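# Unload three sand cores from the mould onto plywood

## Task

Lift three sand cores out of the mould and set them down lying on the plywood boards next to it, releasing each one. The three are the long round-nosed core and the two upright bladed cores in the mould half on the robot's right side. The remaining two cores must stay upright in the mould.

## Robot and tools

Robot: two 6-joint arms, left_arm and right_arm, each with a parallel gripper and one wrist camera (cam_left_wrist, cam_right_wrist, both 896x504). Joint order for every arm, in commands and in result lists: waist, shoulder, elbow, wrist pitch, wrist yaw, wrist roll. Stated ranges in rad: waist -2.618 to 3.054, shoulder 0.000 to 3.142, elbow 0.000 to 3.142, wrist pitch -1.571 to 1.571, wrist yaw -1.571 to 1.571, wrist roll -2.094 to 2.094. Real ends may differ by up to 0.059 rad.

Frames: scene frame origin sits at table-top height halfway between the nominal bases; +x points out over the table, +z up, and left_arm is on the +y side (image left/right is unrelated). Calibrated bases: left_arm at (+0.031, +0.345, 0) m, quat_wxyz (+1.000, 0, 0, +0.008); right_arm at (+0.030, -0.335, 0) m, quat_wxyz (+1.000, 0, 0, -0.014). Each arm's end_effector_position (m) and end_effector_quat_wxyz are reported in that arm's own base frame and can be off by a few cm. The gripper's fingers extend along its +z and close along its y; the reported point lies between the pads, roughly 1 cm short of the tips. A camera stand is behind the arms.

Row format (shared by execute_actions and move): one flat list of 14 numbers covering both arms: left_arm's 6 joint values then its opening, then right_arm's 6 joint values then its opening. Joint values are offsets, not poses, measured from the Joint targets shown in the latest result; scale is 1.0 = 2.224 rad for waist, shoulder and elbow and 1.0 = 8.485 rad for the three wrist joints, all within [-1, 1]. Opening is absolute: +1 fully open, -1 closed. Writing 0 for an opening closes halfway, so to keep a gripper unchanged resend its current command (see Tool commands).

execute_actions(actions, cameras): actions is a list of actions; each action is a list of up to 15 rows, one per 1/30 s step; if shorter, its last row repeats to fill 15 steps. Within one action every row counts from the targets at that action's start, so rows are not cumulative, but the next action starts from the new targets. Any joint pushed more than 0.059 rad beyond its range gets the action refused for both arms. Images return only for an empty actions list or when cameras lists names (["all"], [] or names).

move(target, speed, blend, opening_speed, grip_force, blocking, cameras): target is one 14-number row or up to 15 rows; every row is an offset from the same starting Joint targets, not chained. Joints travel together, so grippers trace curves and nothing is avoided. speed: rad/s for the joint with the longest travel, 0.01 to 12.57, default 0.5, one value or one per target. blend: rad of corner rounding per waypoint, default 0 (stop at each). opening_speed: opening change per second, at least 0.2; use it to close gently. grip_force: newtons per pad, 10 to 50, one value or one per arm; persists; lower force closes slowly. blocking=false returns after about 0.5 s while motion continues. The result adds a move: line such as done, off_target, moving, held or fault, possibly limits=held.

wait(seconds 0 to 10, cameras) lets time pass holding commands. stop(cameras) brakes a running move. zoom_image(camera, region=[x0, y0, x1, y1]) enlarges part of the newest image of a wrist camera, region at most 504x504 pixels, origin top-left. finished_scene(scene) ends the current scene with its number; call nothing else in that reply.

Results: Joint positions (rad, then finger gap in m, 0.094 open), Joint velocities (may say within noise), Joint targets (the base for your next offsets), Joint torques (N m, include gravity, offset and noisy), grip_measured (opening on the -1..+1 scale, slightly wide when empty, narrower than a part when squeezing), grip_effort_nm (gripper motor effort, negative closing, not a pad force), Tool commands, and lines such as joint sent to its limit, joint command not followed (clearance check altered targets), MOTOR HOT and OVER-TEMPERATURE FAULT (that arm folds and stops working).

Motion limits: per step a target can lead the measured angle by only 0.339 rad (big joints) or 2.2 rad (wrist joints); targets that would move the gripper over 200 mm are scaled back, so big moves span several actions. An arm stopped by contact keeps pushing until you command its targets back past its positions.

Avoid: dropping cores or releasing them while moving, fast impacts, hard presses, arms touching each other or a gripper closing on the other arm's fingers, camera cables striking things, knocking over the two cores that stay, anything leaving the table, and long holding or stretched poses that heat motors. Objects may get small random pushes.

Each tool is called after "Emit:" as name(argument=value, ...), one argument or row to a line, values as JSON.

## Session

Emit:
execute_actions(
  actions=[],
)

Scene clock: 0.00 s.
left_arm: end_effector_position=(+0.3628, -0.0246, +0.2019) grip_measured=+1.000 grip_effort_nm=n/a end_effector_quat_wxyz=(+0.567, -0.059, +0.819, -0.064) | right_arm: end_effector_position=(+0.3464, +0.0128, +0.2780) grip_measured=+1.000 grip_effort_nm=n/a end_effector_quat_wxyz=(+0.512, -0.227, +0.829, +0.002)
Joint positions: left_arm=[-0.096 1.023 0.565 0.102 -0.051 -0.204 0.094] | right_arm=[-0.157 1.051 1.019 -0.506 -0.374 -0.477 0.094]
Joint velocities: within noise
Joint torques (N m): no reading
Heat: left arm: 34 °C; right arm: 36 °C.
Joint targets: left_arm=[-0.096 1.015 0.574 0.108 -0.052 -0.203] | right_arm=[-0.157 1.043 1.031 -0.504 -0.378 -0.476]
Tool commands: left_gripper/opening=+1.0 right_gripper/opening=+1.0

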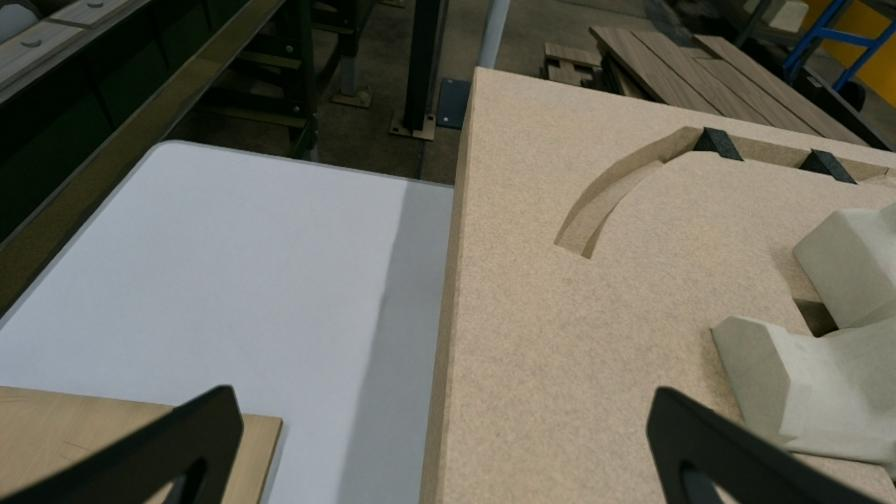

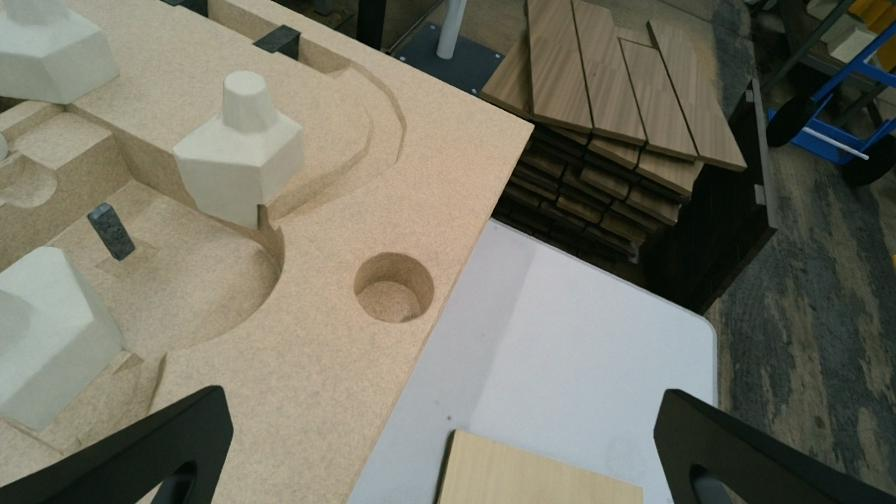

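Emit:
move(
  target=[-0.0917,0.1731,0.7311,-0.1895,0.0061,0.0239,1,0.2055,0.1605,0.5256,-0.1174,0.0445,0.0561,1],
  cameras=["all"],
)

Scene clock: 25.43 s.
left_arm: end_effector_position=(+0.2826, -0.0822, +0.4332) grip_measured=+1.000 grip_effort_nm=0.04 end_effector_quat_wxyz=(+0.417, +0.127, +0.898, -0.059) | right_arm: end_effector_position=(+0.2819, +0.0875, +0.4330) grip_measured=+1.000 grip_effort_nm=0.03 end_effector_quat_wxyz=(+0.418, -0.138, +0.896, +0.063)
Joint positions: left_arm=[-0.291 1.393 2.184 -1.492 -0.008 -0.006 0.094] | right_arm=[0.294 1.392 2.179 -1.486 -0.006 -0.008 0.094]
Joint torques (N m): left_arm=[-0.59 -1.92 4.41 1.8 0.11 0.01] | right_arm=[0.55 -1.8 5.24 1.13 0.04 0.06]
Heat: left arm: 36 °C; right arm: 38 °C.
Joint targets: left_arm=[-0.300 1.400 2.201 -1.500 0.000 0.000] | right_arm=[0.300 1.400 2.200 -1.501 0.000 0.000]
move: done

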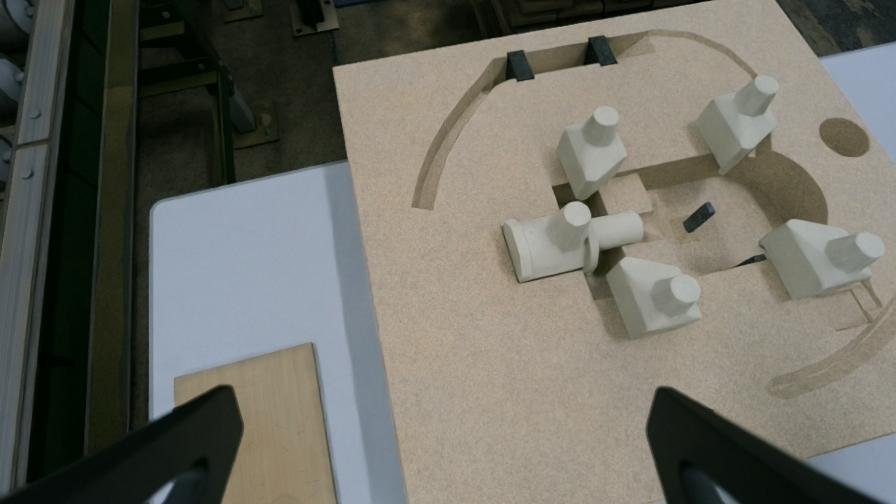

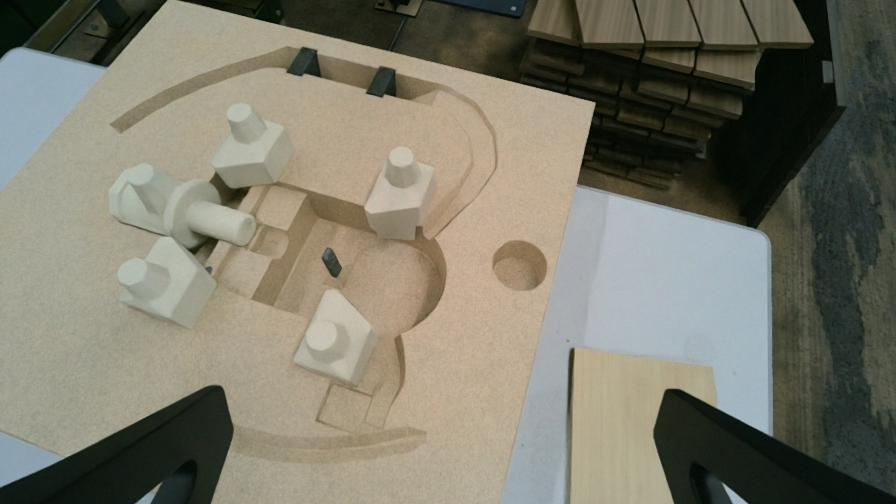

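Emit:
zoom_image(
  camera="cam_right_wrist",
  region=[90, 80, 470, 400],
)

Emit:
zoom_image(
  camera="cam_left_wrist",
  region=[480, 60, 896, 360],
)

Scaled by 1.326.

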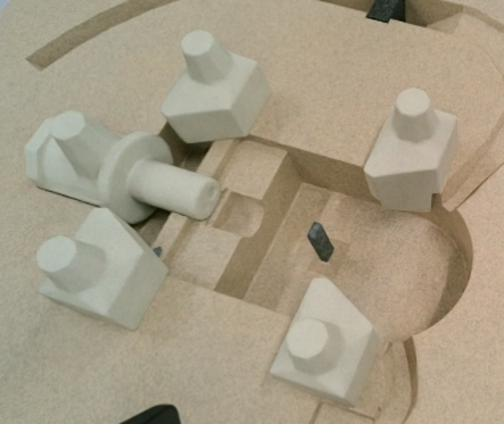

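Scaled by 1.212.

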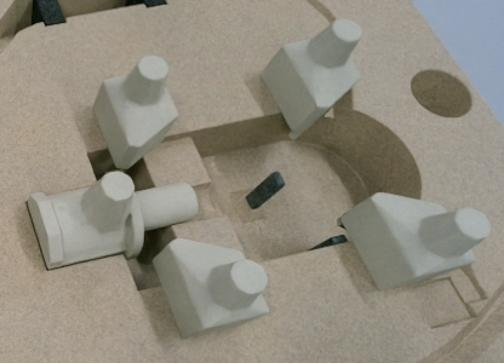

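Emit:
move(
  target=[0.3597,-0.4047,-0.6745,0.1062,0.1532,0,1,-0.3597,-0.4047,-0.6745,0.1062,-0.1532,0,1],
  speed=0.8,
  cameras=["all"],
)

Scene clock: 82.83 s.
left_arm: end_effector_position=(+0.1961, -0.0899, +0.3046) grip_measured=+1.000 grip_effort_nm=0.03 end_effector_quat_wxyz=(+0.545, +0.150, +0.732, -0.381) | right_arm: end_effector_position=(+0.1959, +0.0923, +0.3042) grip_measured=+1.000 grip_effort_nm=0.03 end_effector_quat_wxyz=(+0.543, -0.150, +0.732, +0.383)
Joint positions: left_arm=[0.492 0.514 0.706 -0.611 1.282 -0.006 0.094] | right_arm=[-0.493 0.511 0.707 -0.621 -1.285 0.001 0.094]
Joint torques (N m): left_arm=[0.59 0.75 4.44 1.79 0.53 0] | right_arm=[-0.61 0.68 5.05 1.31 -0.32 -0.06]
Heat: left arm: 36 °C; right arm: 39 °C.
Joint targets: left_arm=[0.500 0.500 0.700 -0.599 1.300 0.000] | right_arm=[-0.500 0.500 0.700 -0.600 -1.300 0.000]
move: done

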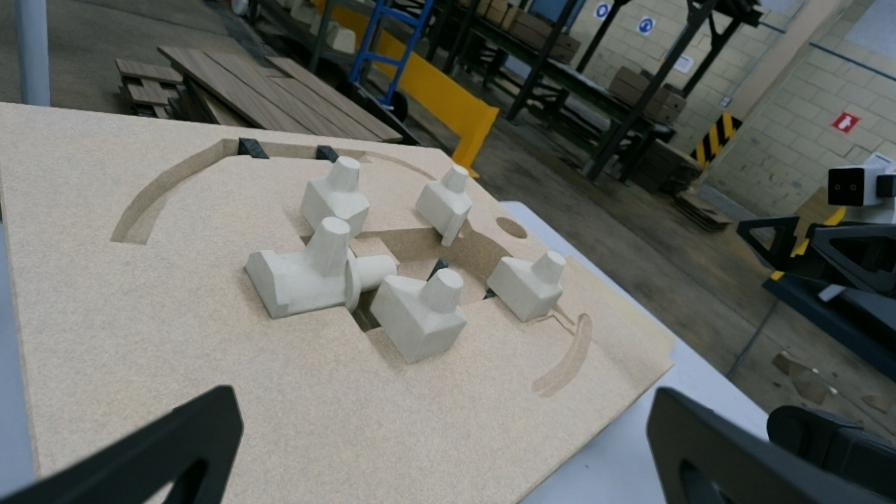

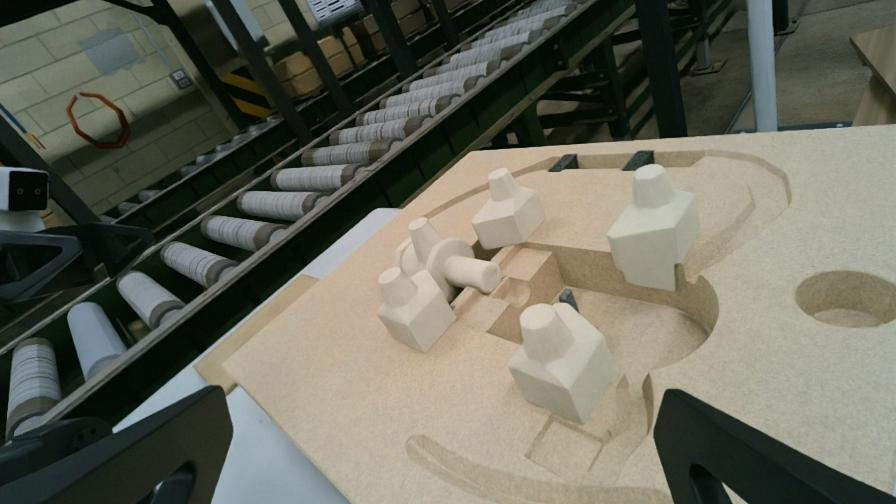

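Emit:
zoom_image(
  camera="cam_right_wrist",
  region=[480, 140, 730, 460],
)

Emit:
zoom_image(
  camera="cam_left_wrist",
  region=[230, 140, 600, 380],
)

Scaled by 1.575.

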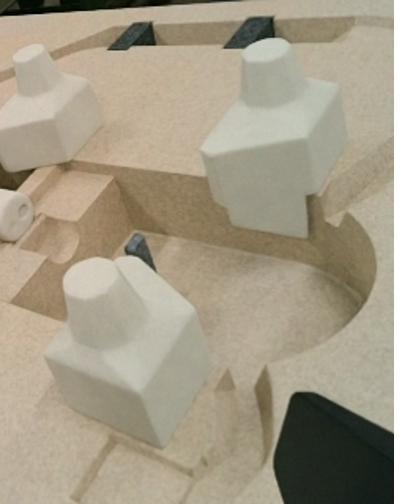

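Scaled by 1.362.

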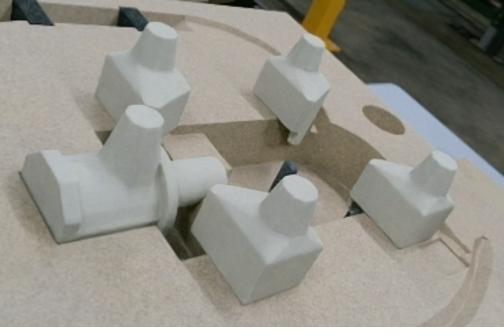

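Emit:
move(
  target=[0,0,0,0,0,0,1,0.4712,0.6095,0.586,-0.1010,0.1532,0,1],
  speed=0.8,
  cameras=["all"],
)

Scene clock: 130.40 s.
left_arm: end_effector_position=(+0.1960, -0.0899, +0.3047) grip_measured=+1.000 grip_effort_nm=0.03 end_effector_quat_wxyz=(+0.545, +0.150, +0.732, -0.381) | right_arm: end_effector_position=(+0.3325, +0.2072, +0.2189) grip_measured=+1.000 grip_effort_nm=0.03 end_effector_quat_wxyz=(+0.120, -0.269, +0.955, +0.038)
Joint positions: left_arm=[0.492 0.514 0.706 -0.611 1.282 -0.006 0.094] | right_arm=[0.551 1.853 1.975 -1.441 -0.007 0.003 0.094]
Joint torques (N m): left_arm=[0.68 0.65 4.53 1.79 0.5 0.01] | right_arm=[-0.32 -7.5 7.36 0.36 0.06 -0.07]
Heat: left arm: 36 °C; right arm: 38 °C.
Joint targets: left_arm=[0.500 0.500 0.700 -0.599 1.300 0.000] | right_arm=[0.548 1.856 2.004 -1.456 0.000 0.000]
move: done

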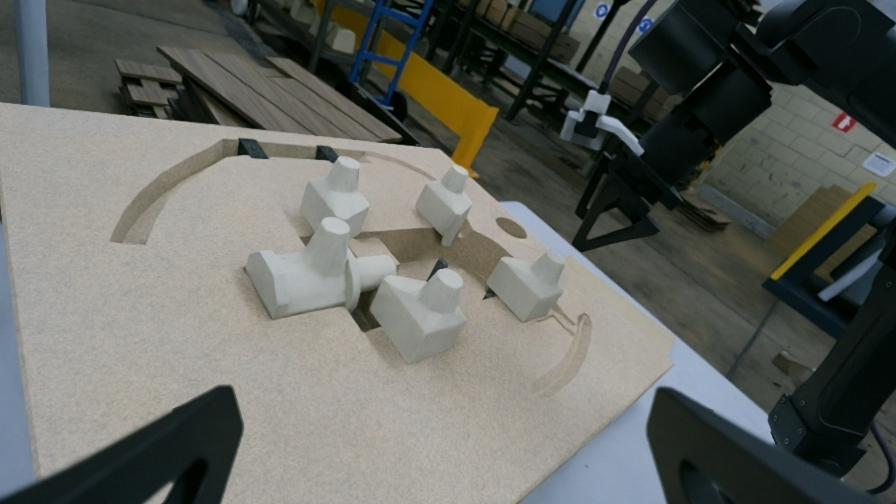

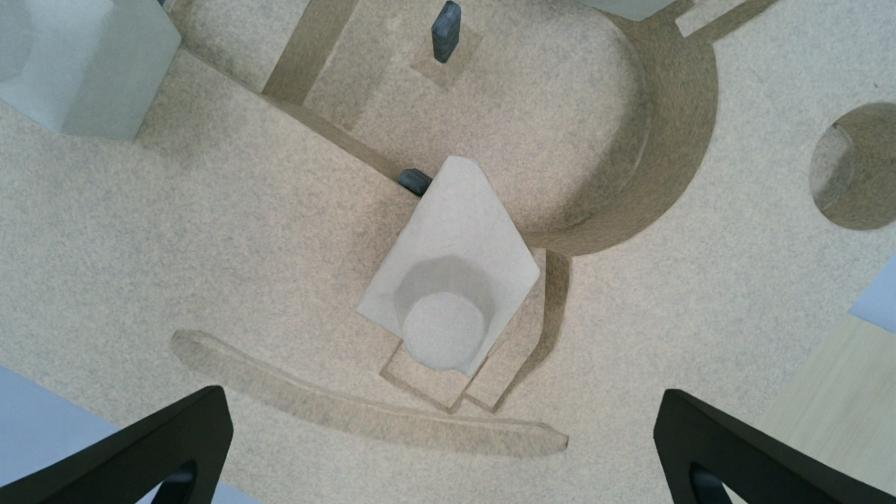

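Emit:
move(
  target=[0,0,0,0,0,0,1,0,-0.0274,-0.1367,0.02846,0,0,0.3],
  speed=0.3,
  cameras=["all"],
)

Scene clock: 140.20 s.
left_arm: end_effector_position=(+0.1960, -0.0899, +0.3047) grip_measured=+1.000 grip_effort_nm=0.04 end_effector_quat_wxyz=(+0.545, +0.150, +0.732, -0.381) | right_arm: end_effector_position=(+0.3323, +0.2068, +0.1568) grip_measured=+0.303 grip_effort_nm=-0.12 end_effector_quat_wxyz=(+0.100, -0.270, +0.957, +0.032)
Joint positions: left_arm=[0.492 0.514 0.706 -0.611 1.282 -0.006 0.094] | right_arm=[0.551 1.834 1.707 -1.234 -0.006 0.003 0.061]
Joint torques (N m): left_arm=[0.7 0.65 4.55 1.79 0.5 -0.01] | right_arm=[-0.31 -11.1 4.88 0.66 0.05 -0.07]
Heat: left arm: 36 °C; right arm: 37 °C.
Joint targets: left_arm=[0.500 0.500 0.700 -0.599 1.300 0.000] | right_arm=[0.548 1.795 1.699 -1.215 0.000 0.000]
move: off_target (right_arm); right_arm: the shoulder is farthest, 0.039 rad from its target

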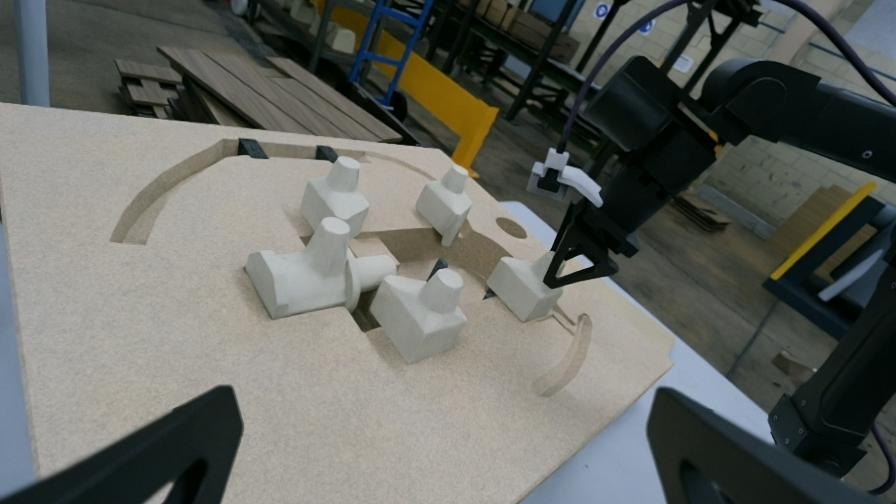

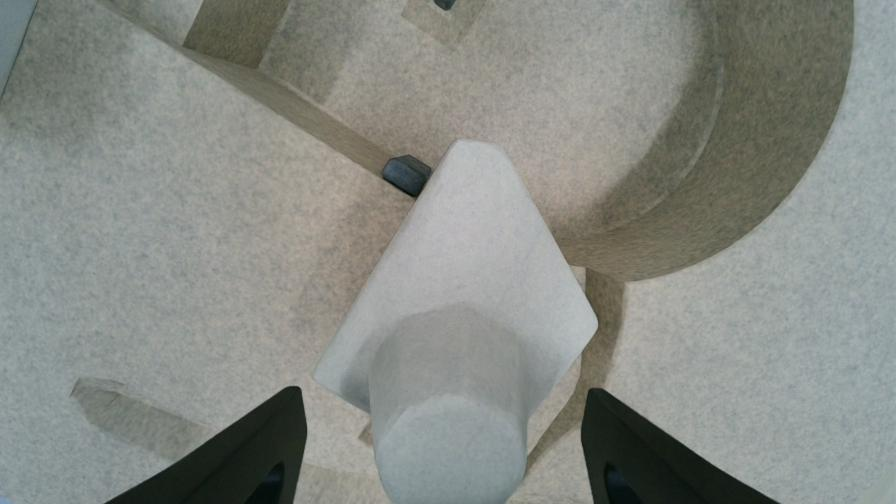

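Emit:
move(
  target=[0,0,0,0,0,0,1,0,0,0,0,0,0,-0.5],
  grip_force=25,
  opening_speed=0.5,
  cameras=["all"],
)

Scene clock: 146.53 s.
left_arm: end_effector_position=(+0.1960, -0.0899, +0.3047) grip_measured=+1.000 grip_effort_nm=0.03 end_effector_quat_wxyz=(+0.545, +0.150, +0.732, -0.381) | right_arm: end_effector_position=(+0.3325, +0.2066, +0.1568) grip_measured=-0.292 grip_effort_nm=-0.47 end_effector_quat_wxyz=(+0.100, -0.270, +0.957, +0.031)
Joint positions: left_arm=[0.492 0.514 0.706 -0.611 1.282 -0.006 0.094] | right_arm=[0.551 1.834 1.707 -1.233 -0.005 0.003 0.033]
Joint torques (N m): left_arm=[0.62 0.61 4.45 1.8 0.51 0] | right_arm=[-0.32 -11.08 4.85 0.61 0.03 -0.08]
Heat: left arm: 36 °C; right arm: 37 °C.
Joint targets: left_arm=[0.500 0.500 0.700 -0.599 1.300 0.000] | right_arm=[0.548 1.795 1.699 -1.215 -0.001 0.000]
grip_force (N): 25, 25
move: off_target (right_arm); right_arm: the shoulder is farthest, 0.039 rad from its target

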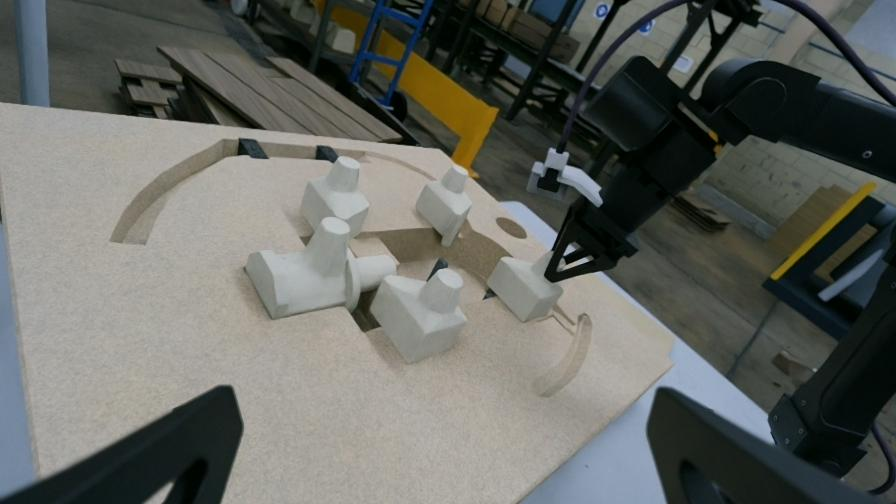

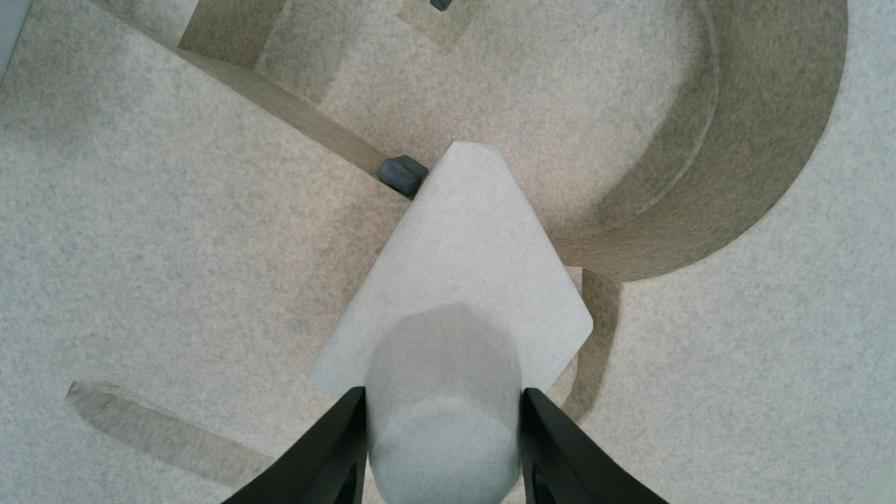

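Emit:
move(
  target=[
    [0,0,0,0,0,0,1,0,0.0274,0.1367,-0.02846,0,0,-0.5],
    [0,0,0,0,0,0,1,0,0.036,0.1687,-0.0345,0,0,-0.5],
  ],
  speed=0.3,
  blend=[0.05,0],
  cameras=["all"],
)

Scene clock: 153.60 s.
left_arm: end_effector_position=(+0.1960, -0.0899, +0.3047) grip_measured=+1.000 grip_effort_nm=0.03 end_effector_quat_wxyz=(+0.545, +0.150, +0.732, -0.381) | right_arm: end_effector_position=(+0.3268, +0.2030, +0.2245) grip_measured=-0.295 grip_effort_nm=-0.54 end_effector_quat_wxyz=(+0.104, -0.270, +0.957, +0.032)
Joint positions: left_arm=[0.492 0.514 0.706 -0.611 1.282 -0.006 0.094] | right_arm=[0.551 1.872 2.033 -1.513 -0.004 0.003 0.033]
Joint velocities: left_arm=[within noise] | right_arm=[-0.012 -0.002 -0.007 0.022 -0.168 0.051 0]
Joint torques (N m): left_arm=[0.65 0.59 4.49 1.8 0.51 0.01] | right_arm=[-0.32 -7.51 8.39 0.48 0.02 -0.07]
Heat: left arm: 36 °C; right arm: 37 °C.
Joint targets: left_arm=[0.500 0.500 0.700 -0.599 1.300 0.000] | right_arm=[0.548 1.875 2.075 -1.508 -0.001 0.000]
grip_force (N): 25, 25
move: off_target (right_arm); blend cut to 0.0356 rad at target 1; right_arm: the elbow is farthest, 0.042 rad from its target

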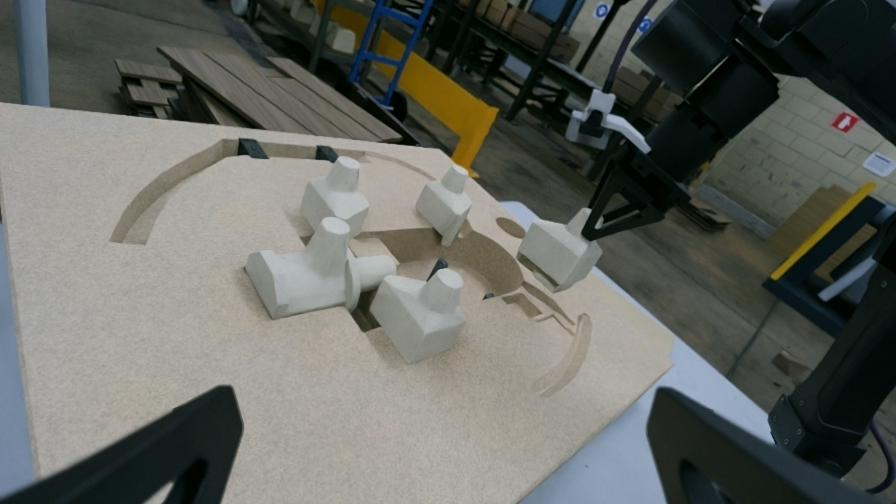

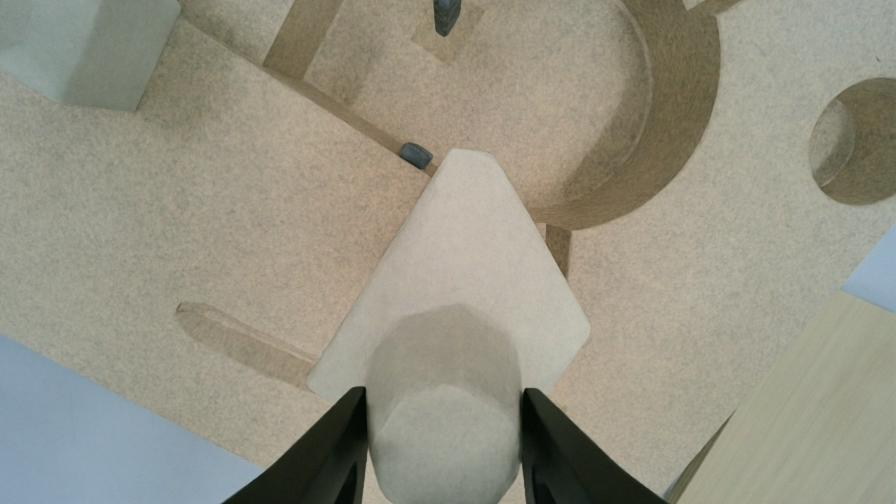

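Emit:
zoom_image(
  camera="cam_left_wrist",
  region=[480, 180, 640, 340],
)

Scaled by 3.150.

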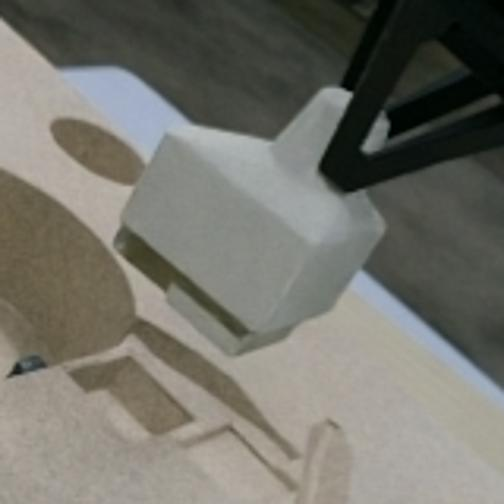

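Emit:
move(
  target=[0,0,0,0,0,0,1,-0.3763,0,0,0,0,0,-0.5],
  speed=0.7,
  cameras=["all"],
)

Scene clock: 163.43 s.
left_arm: end_effector_position=(+0.1960, -0.0899, +0.3047) grip_measured=+1.000 grip_effort_nm=0.03 end_effector_quat_wxyz=(+0.545, +0.150, +0.732, -0.381) | right_arm: end_effector_position=(+0.3687, -0.1112, +0.2228) grip_measured=-0.295 grip_effort_nm=-0.54 end_effector_quat_wxyz=(+0.105, +0.147, +0.983, -0.017)
Joint positions: left_arm=[0.492 0.514 0.706 -0.611 1.282 -0.006 0.094] | right_arm=[-0.294 1.877 2.033 -1.513 0.003 0.003 0.033]
Joint torques (N m): left_arm=[0.69 0.64 4.49 1.8 0.5 0.04] | right_arm=[0.34 -7.9 8.4 0.5 -0.04 -0.07]
Heat: left arm: 36 °C; right arm: 37 °C.
Joint targets: left_arm=[0.500 0.500 0.700 -0.599 1.300 0.000] | right_arm=[-0.289 1.875 2.075 -1.508 0.000 0.000]
grip_force (N): 25, 25
move: off_target (right_arm); right_arm: the elbow is farthest, 0.042 rad from its target

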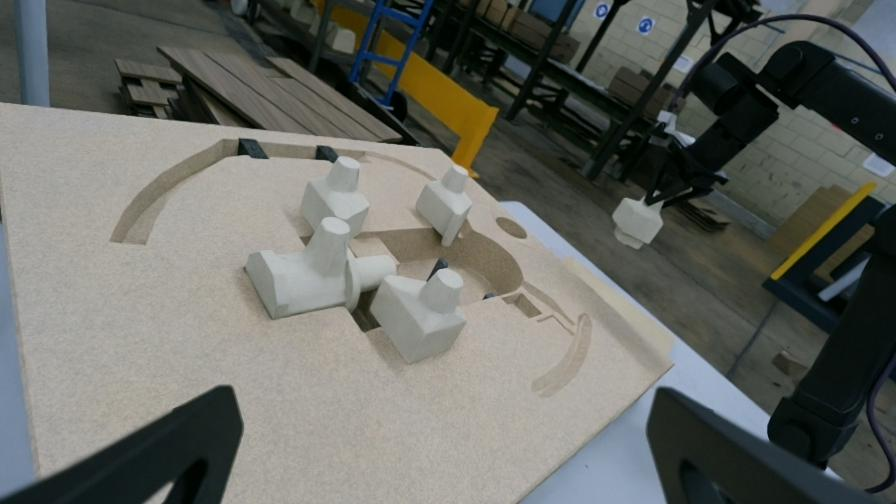

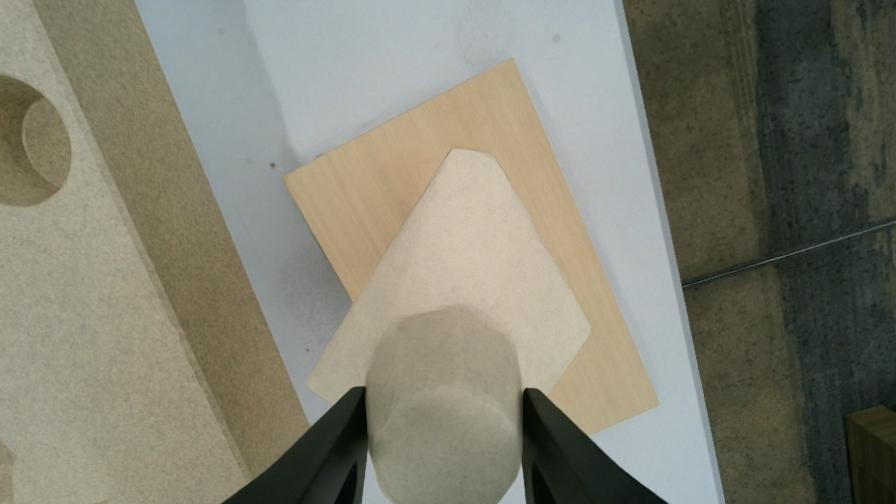

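Emit:
zoom_image(
  camera="cam_left_wrist",
  region=[580, 140, 720, 280],
)

Scaled by 3.600.

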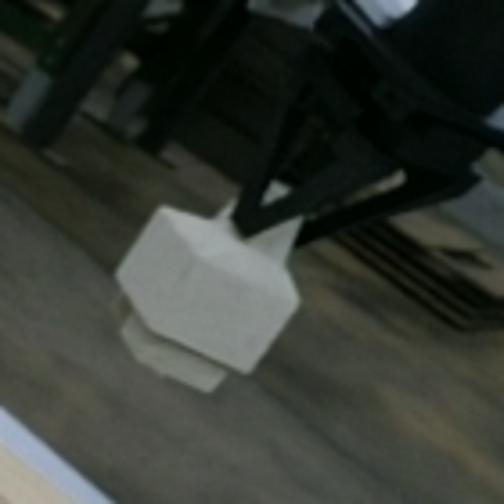

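Emit:
move(
  target=[0,0,0,0,0,0,1,-0.0949,-0.222,-0.4537,0.0566,0,0,-0.5],
  speed=0.5,
  cameras=["all"],
)

Scene clock: 190.40 s.
left_arm: end_effector_position=(+0.1960, -0.0899, +0.3047) grip_measured=+1.000 grip_effort_nm=0.03 end_effector_quat_wxyz=(+0.545, +0.150, +0.732, -0.381) | right_arm: end_effector_position=(+0.2442, -0.1255, +0.1151) grip_measured=-0.295 grip_effort_nm=-0.54 end_effector_quat_wxyz=(+0.099, +0.241, +0.965, -0.017)
Joint positions: left_arm=[0.492 0.514 0.706 -0.611 1.282 -0.006 0.094] | right_arm=[-0.489 1.392 1.082 -1.059 -0.016 0.003 0.033]
Joint torques (N m): left_arm=[0.68 0.62 4.46 1.8 0.51 0] | right_arm=[-0.98 -5.14 4.26 0.76 0.13 -0.07]
Heat: left arm: 36 °C; right arm: 38 °C.
Joint targets: left_arm=[0.500 0.500 0.700 -0.599 1.300 0.000] | right_arm=[-0.500 1.381 1.065 -1.028 -0.001 0.000]
grip_force (N): 25, 25
move: done

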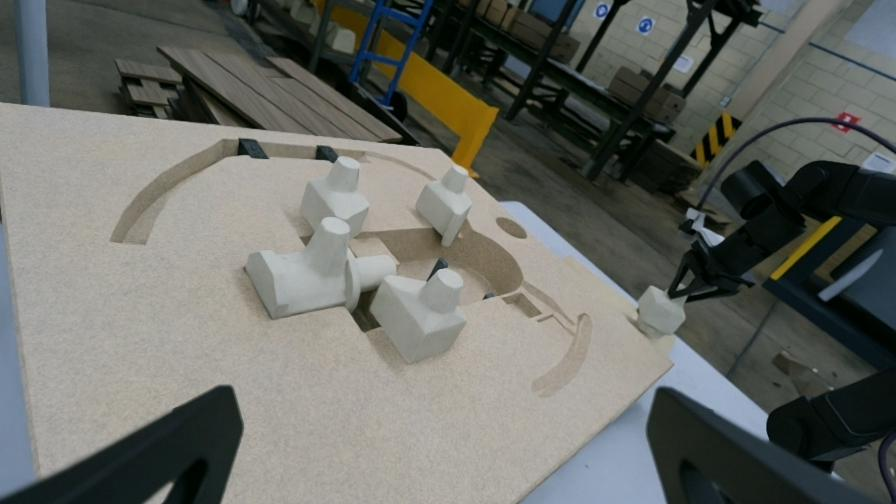

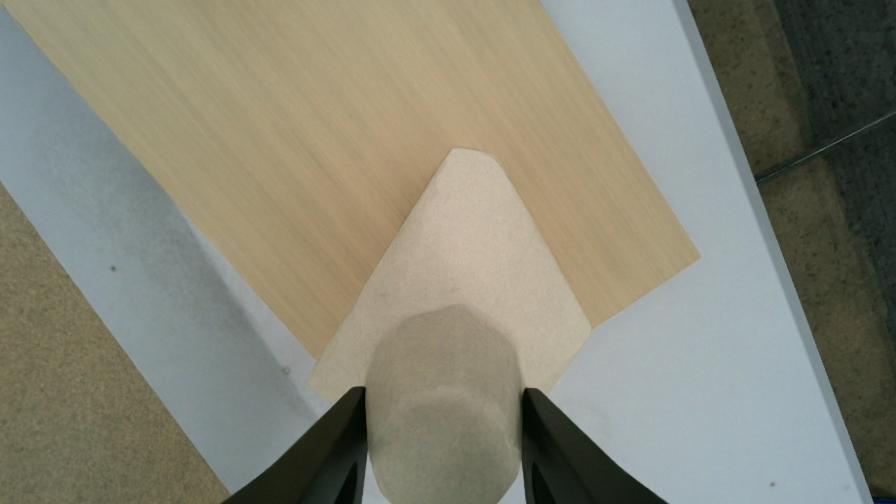

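Emit:
move(
  target=[0,0,0,0,0,0,1,0,0.0675,0.0139,0.0136,0,0,-0.5],
  speed=0.3,
  cameras=["all"],
)

Emit:
zoom_image(
  camera="cam_left_wrist",
  region=[560, 220, 740, 400],
)

Scene clock: 195.47 s.
left_arm: end_effector_position=(+0.1960, -0.0899, +0.3047) grip_measured=+1.000 grip_effort_nm=0.03 end_effector_quat_wxyz=(+0.545, +0.150, +0.732, -0.381) | right_arm: end_effector_position=(+0.2864, -0.1491, +0.1111) grip_measured=-0.296 grip_effort_nm=-0.54 end_effector_quat_wxyz=(+0.149, +0.239, +0.959, -0.031)
Joint positions: left_arm=[0.492 0.514 0.706 -0.611 1.282 -0.006 0.094] | right_arm=[-0.489 1.486 1.12 -0.9 -0.011 0.001 0.033]
Joint torques (N m): left_arm=[0.68 0.59 4.45 1.8 0.49 0] | right_arm=[-0.98 -1.58 3.85 0.51 0.09 -0.05]
Heat: left arm: 36 °C; right arm: 37 °C.
Joint targets: left_arm=[0.500 0.500 0.700 -0.599 1.300 0.000] | right_arm=[-0.500 1.531 1.096 -0.912 -0.001 0.000]
grip_force (N): 25, 25
move: off_target (right_arm); right_arm: the shoulder is farthest, 0.046 rad from its target

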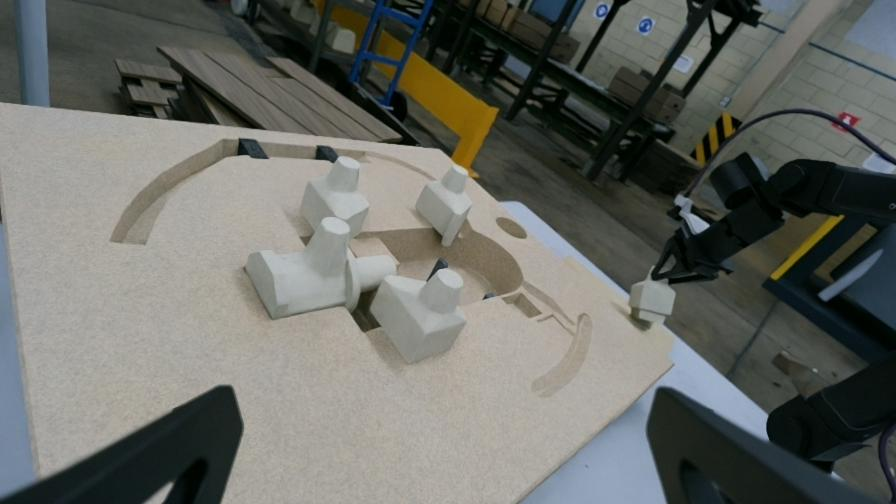

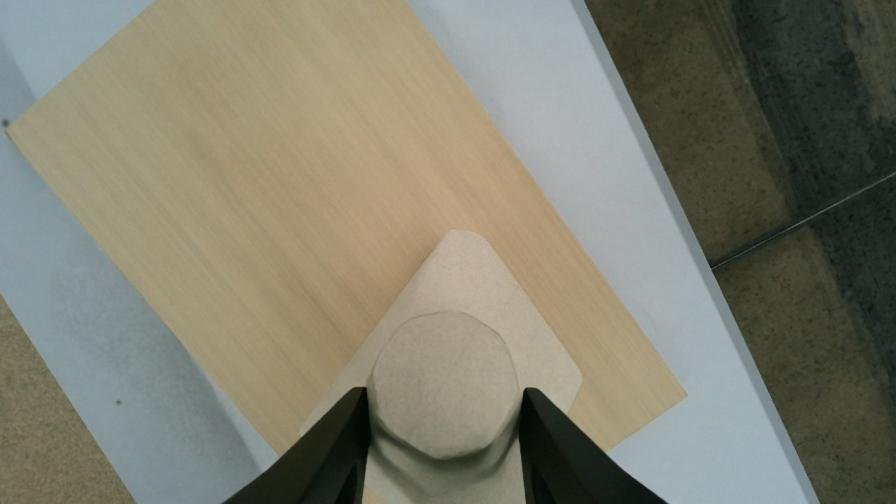

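Scaled by 2.800.

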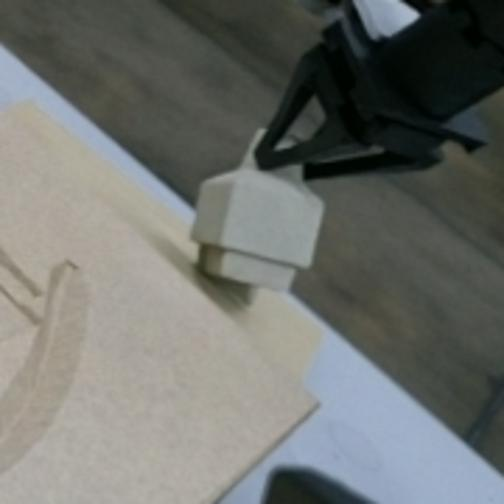

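Emit:
move(
  target=[
    [0,0,0,0,0,0,1,0,0.031,0.2716,-0.0457,0,0,-0.5],
    [-0.2023,0,0,0.0354,0,0,1,0.2248,-0.1241,-0.1649,0.1459,-0.165,0,-0.5],
  ],
  speed=0.6,
  cameras=["all"],
)

Scene clock: 234.07 s.
left_arm: end_effector_position=(+0.1486, -0.1639, +0.3398) grip_measured=+1.000 grip_effort_nm=0.03 end_effector_quat_wxyz=(+0.542, +0.379, +0.610, -0.435) | right_arm: end_effector_position=(+0.2889, +0.1764, +0.2592) grip_measured=-0.299 grip_effort_nm=-0.54 end_effector_quat_wxyz=(+0.459, -0.371, +0.627, +0.509)
Joint positions: left_arm=[0.058 0.514 0.706 -0.311 1.289 -0.006 0.094] | right_arm=[-0.004 1.292 0.724 0.263 -1.366 0.003 0.033]
Joint torques (N m): left_arm=[-0.54 0.58 4.56 1.85 0.25 0.01] | right_arm=[0.34 -6.82 6.26 1.63 -0.5 -0.07]
Heat: left arm: 37 °C; right arm: 36 °C.
Joint targets: left_arm=[0.050 0.500 0.700 -0.299 1.300 0.000] | right_arm=[0.000 1.255 0.729 0.326 -1.400 0.000]
grip_force (N): 25, 25
move: off_target (right_arm); right_arm: the wrist pitch is farthest, 0.063 rad from its target

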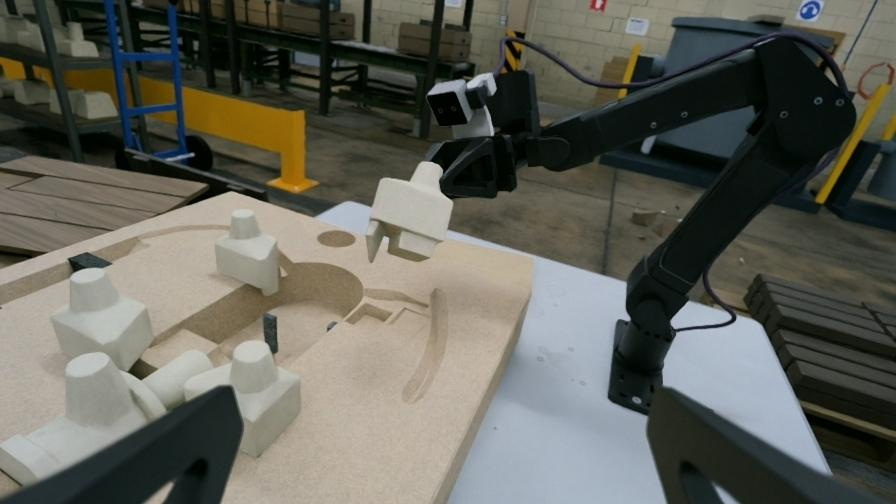

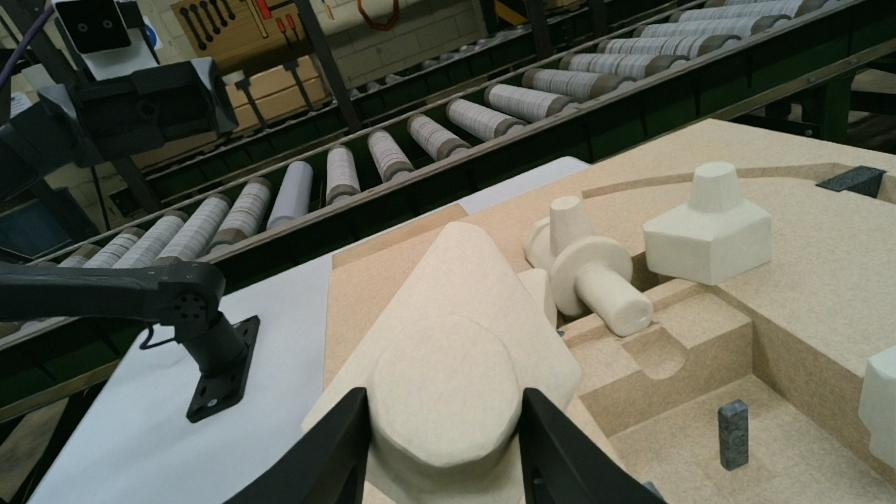

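Emit:
zoom_image(
  camera="cam_left_wrist",
  region=[340, 140, 500, 290],
)

Emit:
zoom_image(
  camera="cam_left_wrist",
  region=[0, 190, 320, 504],
)

Scaled by 3.150.

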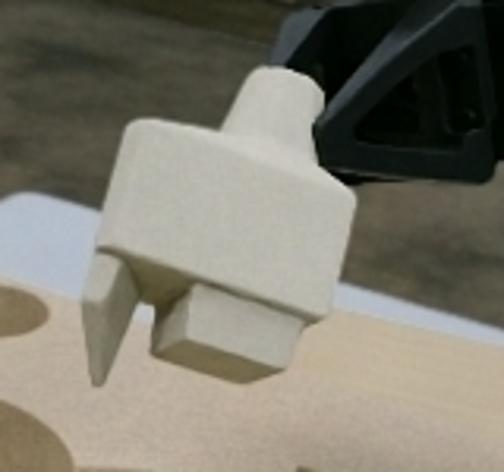

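Scaled by 1.575.

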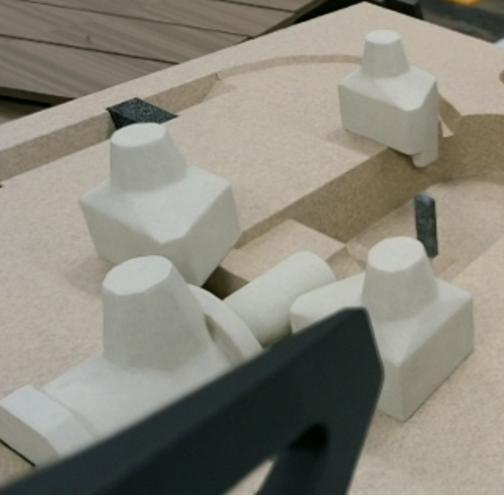

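Emit:
move(
  target=[
    [0,0,0,0,0,0,1,-0.1619,-0.0108,0.0769,-0.0502,0.165,0,-0.5],
    [0,0,0,0,0,0,1,-0.1619,-0.0108,-0.1082,-0.0023,0.165,0,-0.5],
  ],
  speed=[0.7,0.3],
  cameras=["all"],
)

Emit:
zoom_image(
  camera="cam_left_wrist",
  region=[440, 100, 640, 300],
)

Scene clock: 293.67 s.
left_arm: end_effector_position=(+0.1486, -0.1639, +0.3398) grip_measured=+1.000 grip_effort_nm=0.03 end_effector_quat_wxyz=(+0.542, +0.379, +0.610, -0.435) | right_arm: end_effector_position=(+0.3466, -0.1282, +0.1102) grip_measured=-0.299 grip_effort_nm=-0.54 end_effector_quat_wxyz=(+0.479, +0.156, +0.860, -0.086)
Joint positions: left_arm=[0.058 0.514 0.706 -0.311 1.289 -0.006 0.094] | right_arm=[-0.358 1.259 0.488 0.217 -0.002 0.001 0.033]
Joint torques (N m): left_arm=[-0.44 0.62 4.55 1.84 0.26 0.03] | right_arm=[-0.18 -5.7 5.86 2.23 0.01 -0.05]
Heat: left arm: 40 °C; right arm: 43 °C.
Joint targets: left_arm=[0.050 0.500 0.700 -0.299 1.300 0.000] | right_arm=[-0.360 1.231 0.489 0.306 0.000 0.000]
grip_force (N): 25, 25
move: off_target (right_arm); right_arm: the wrist pitch is farthest, 0.090 rad from its target

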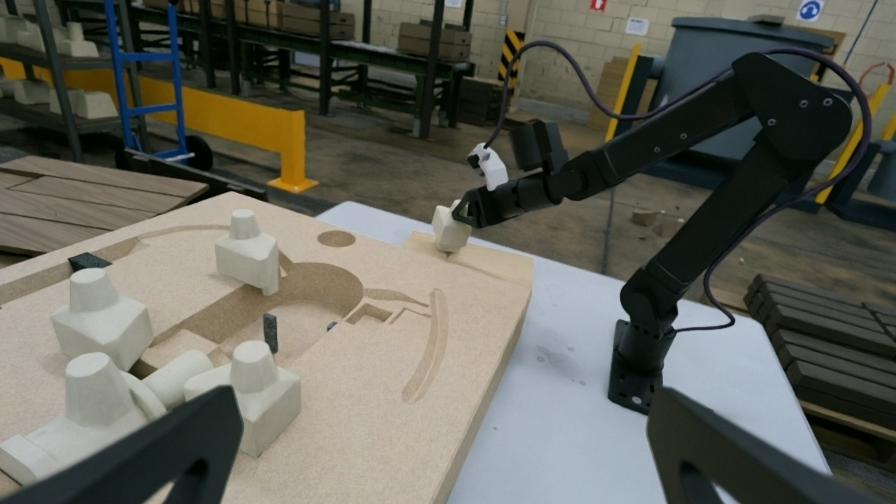

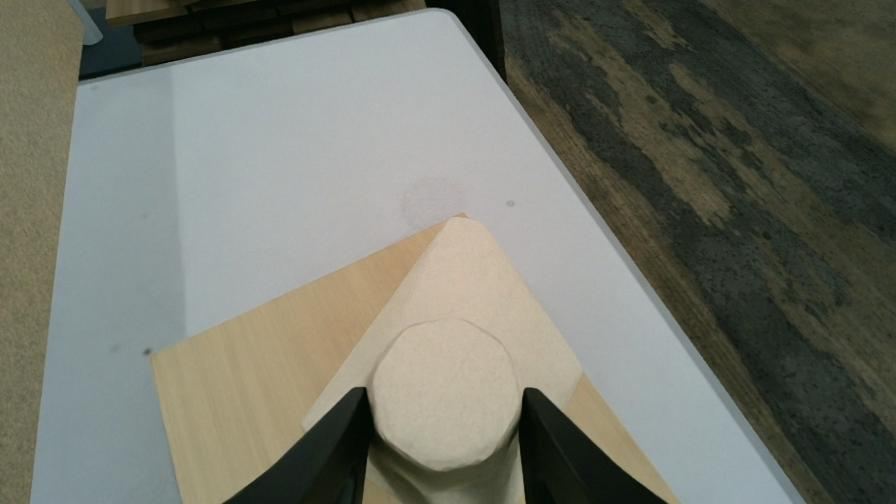

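Scaled by 2.520.

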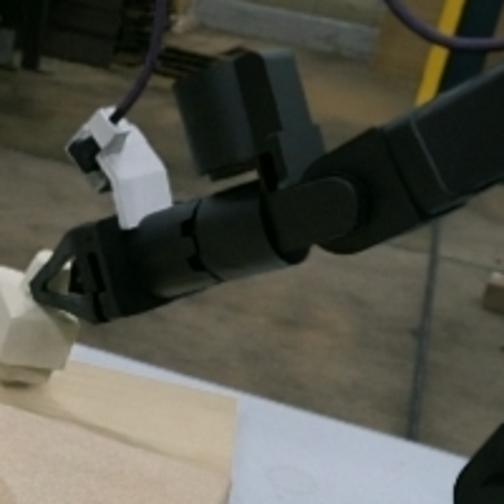

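Emit:
move(
  target=[0,0,0,0,0,0,1,0,-0.14,-0.091,-0.0066,0,0,-0.5],
  speed=0.3,
  cameras=["all"],
)

Emit:
zoom_image(
  camera="cam_left_wrist",
  region=[400, 140, 560, 300],
)

Scene clock: 301.47 s.
left_arm: end_effector_position=(+0.1486, -0.1639, +0.3398) grip_measured=+1.000 grip_effort_nm=0.03 end_effector_quat_wxyz=(+0.542, +0.379, +0.610, -0.435) | right_arm: end_effector_position=(+0.2959, -0.1093, +0.1076) grip_measured=-0.299 grip_effort_nm=-0.54 end_effector_quat_wxyz=(+0.502, +0.153, +0.847, -0.090)
Joint positions: left_arm=[0.058 0.514 0.706 -0.311 1.289 -0.006 0.094] | right_arm=[-0.358 0.95 0.279 0.169 -0.002 0.001 0.033]
Joint torques (N m): left_arm=[-0.5 0.58 4.45 1.85 0.23 -0.02] | right_arm=[-0.2 -3.88 6.58 2.21 0.01 -0.05]
Heat: left arm: 40 °C; right arm: 45 °C.
Joint targets: left_arm=[0.050 0.500 0.700 -0.299 1.300 0.000] | right_arm=[-0.360 0.920 0.287 0.250 -0.001 0.000]
grip_force (N): 25, 25
move: off_target (right_arm); right_arm: the wrist pitch is farthest, 0.081 rad from its target

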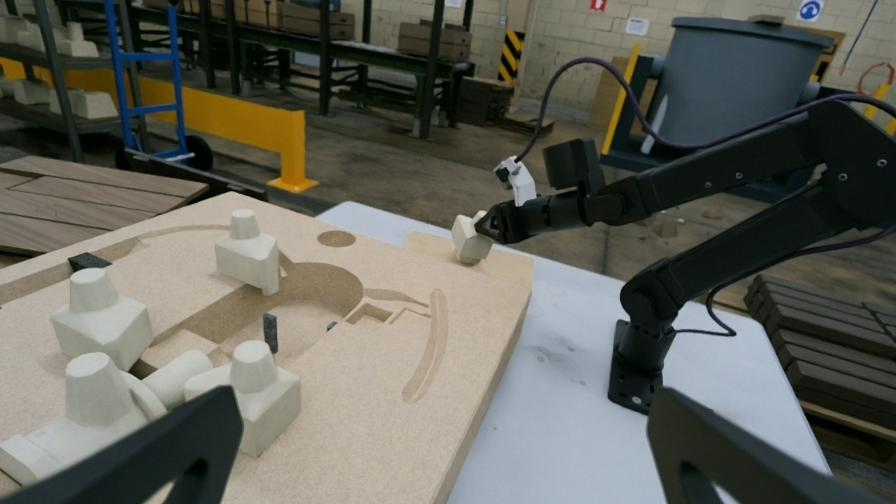

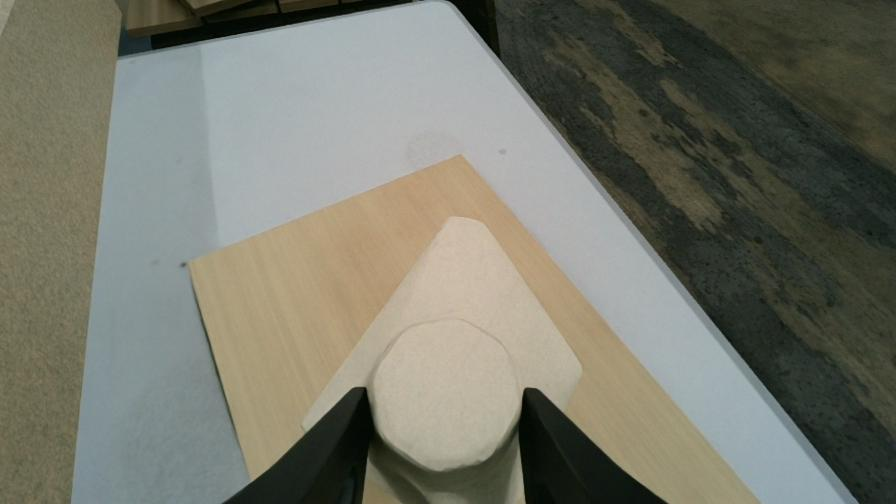

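Scaled by 3.150.

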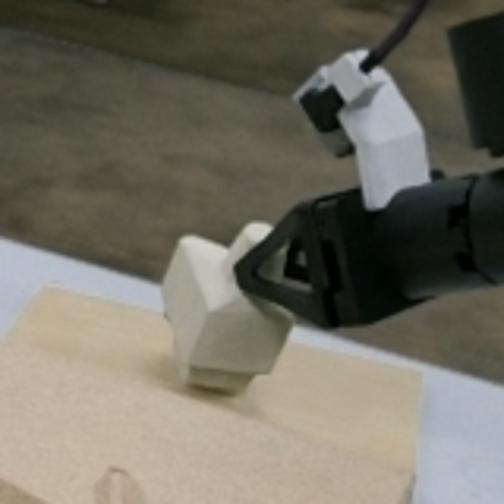

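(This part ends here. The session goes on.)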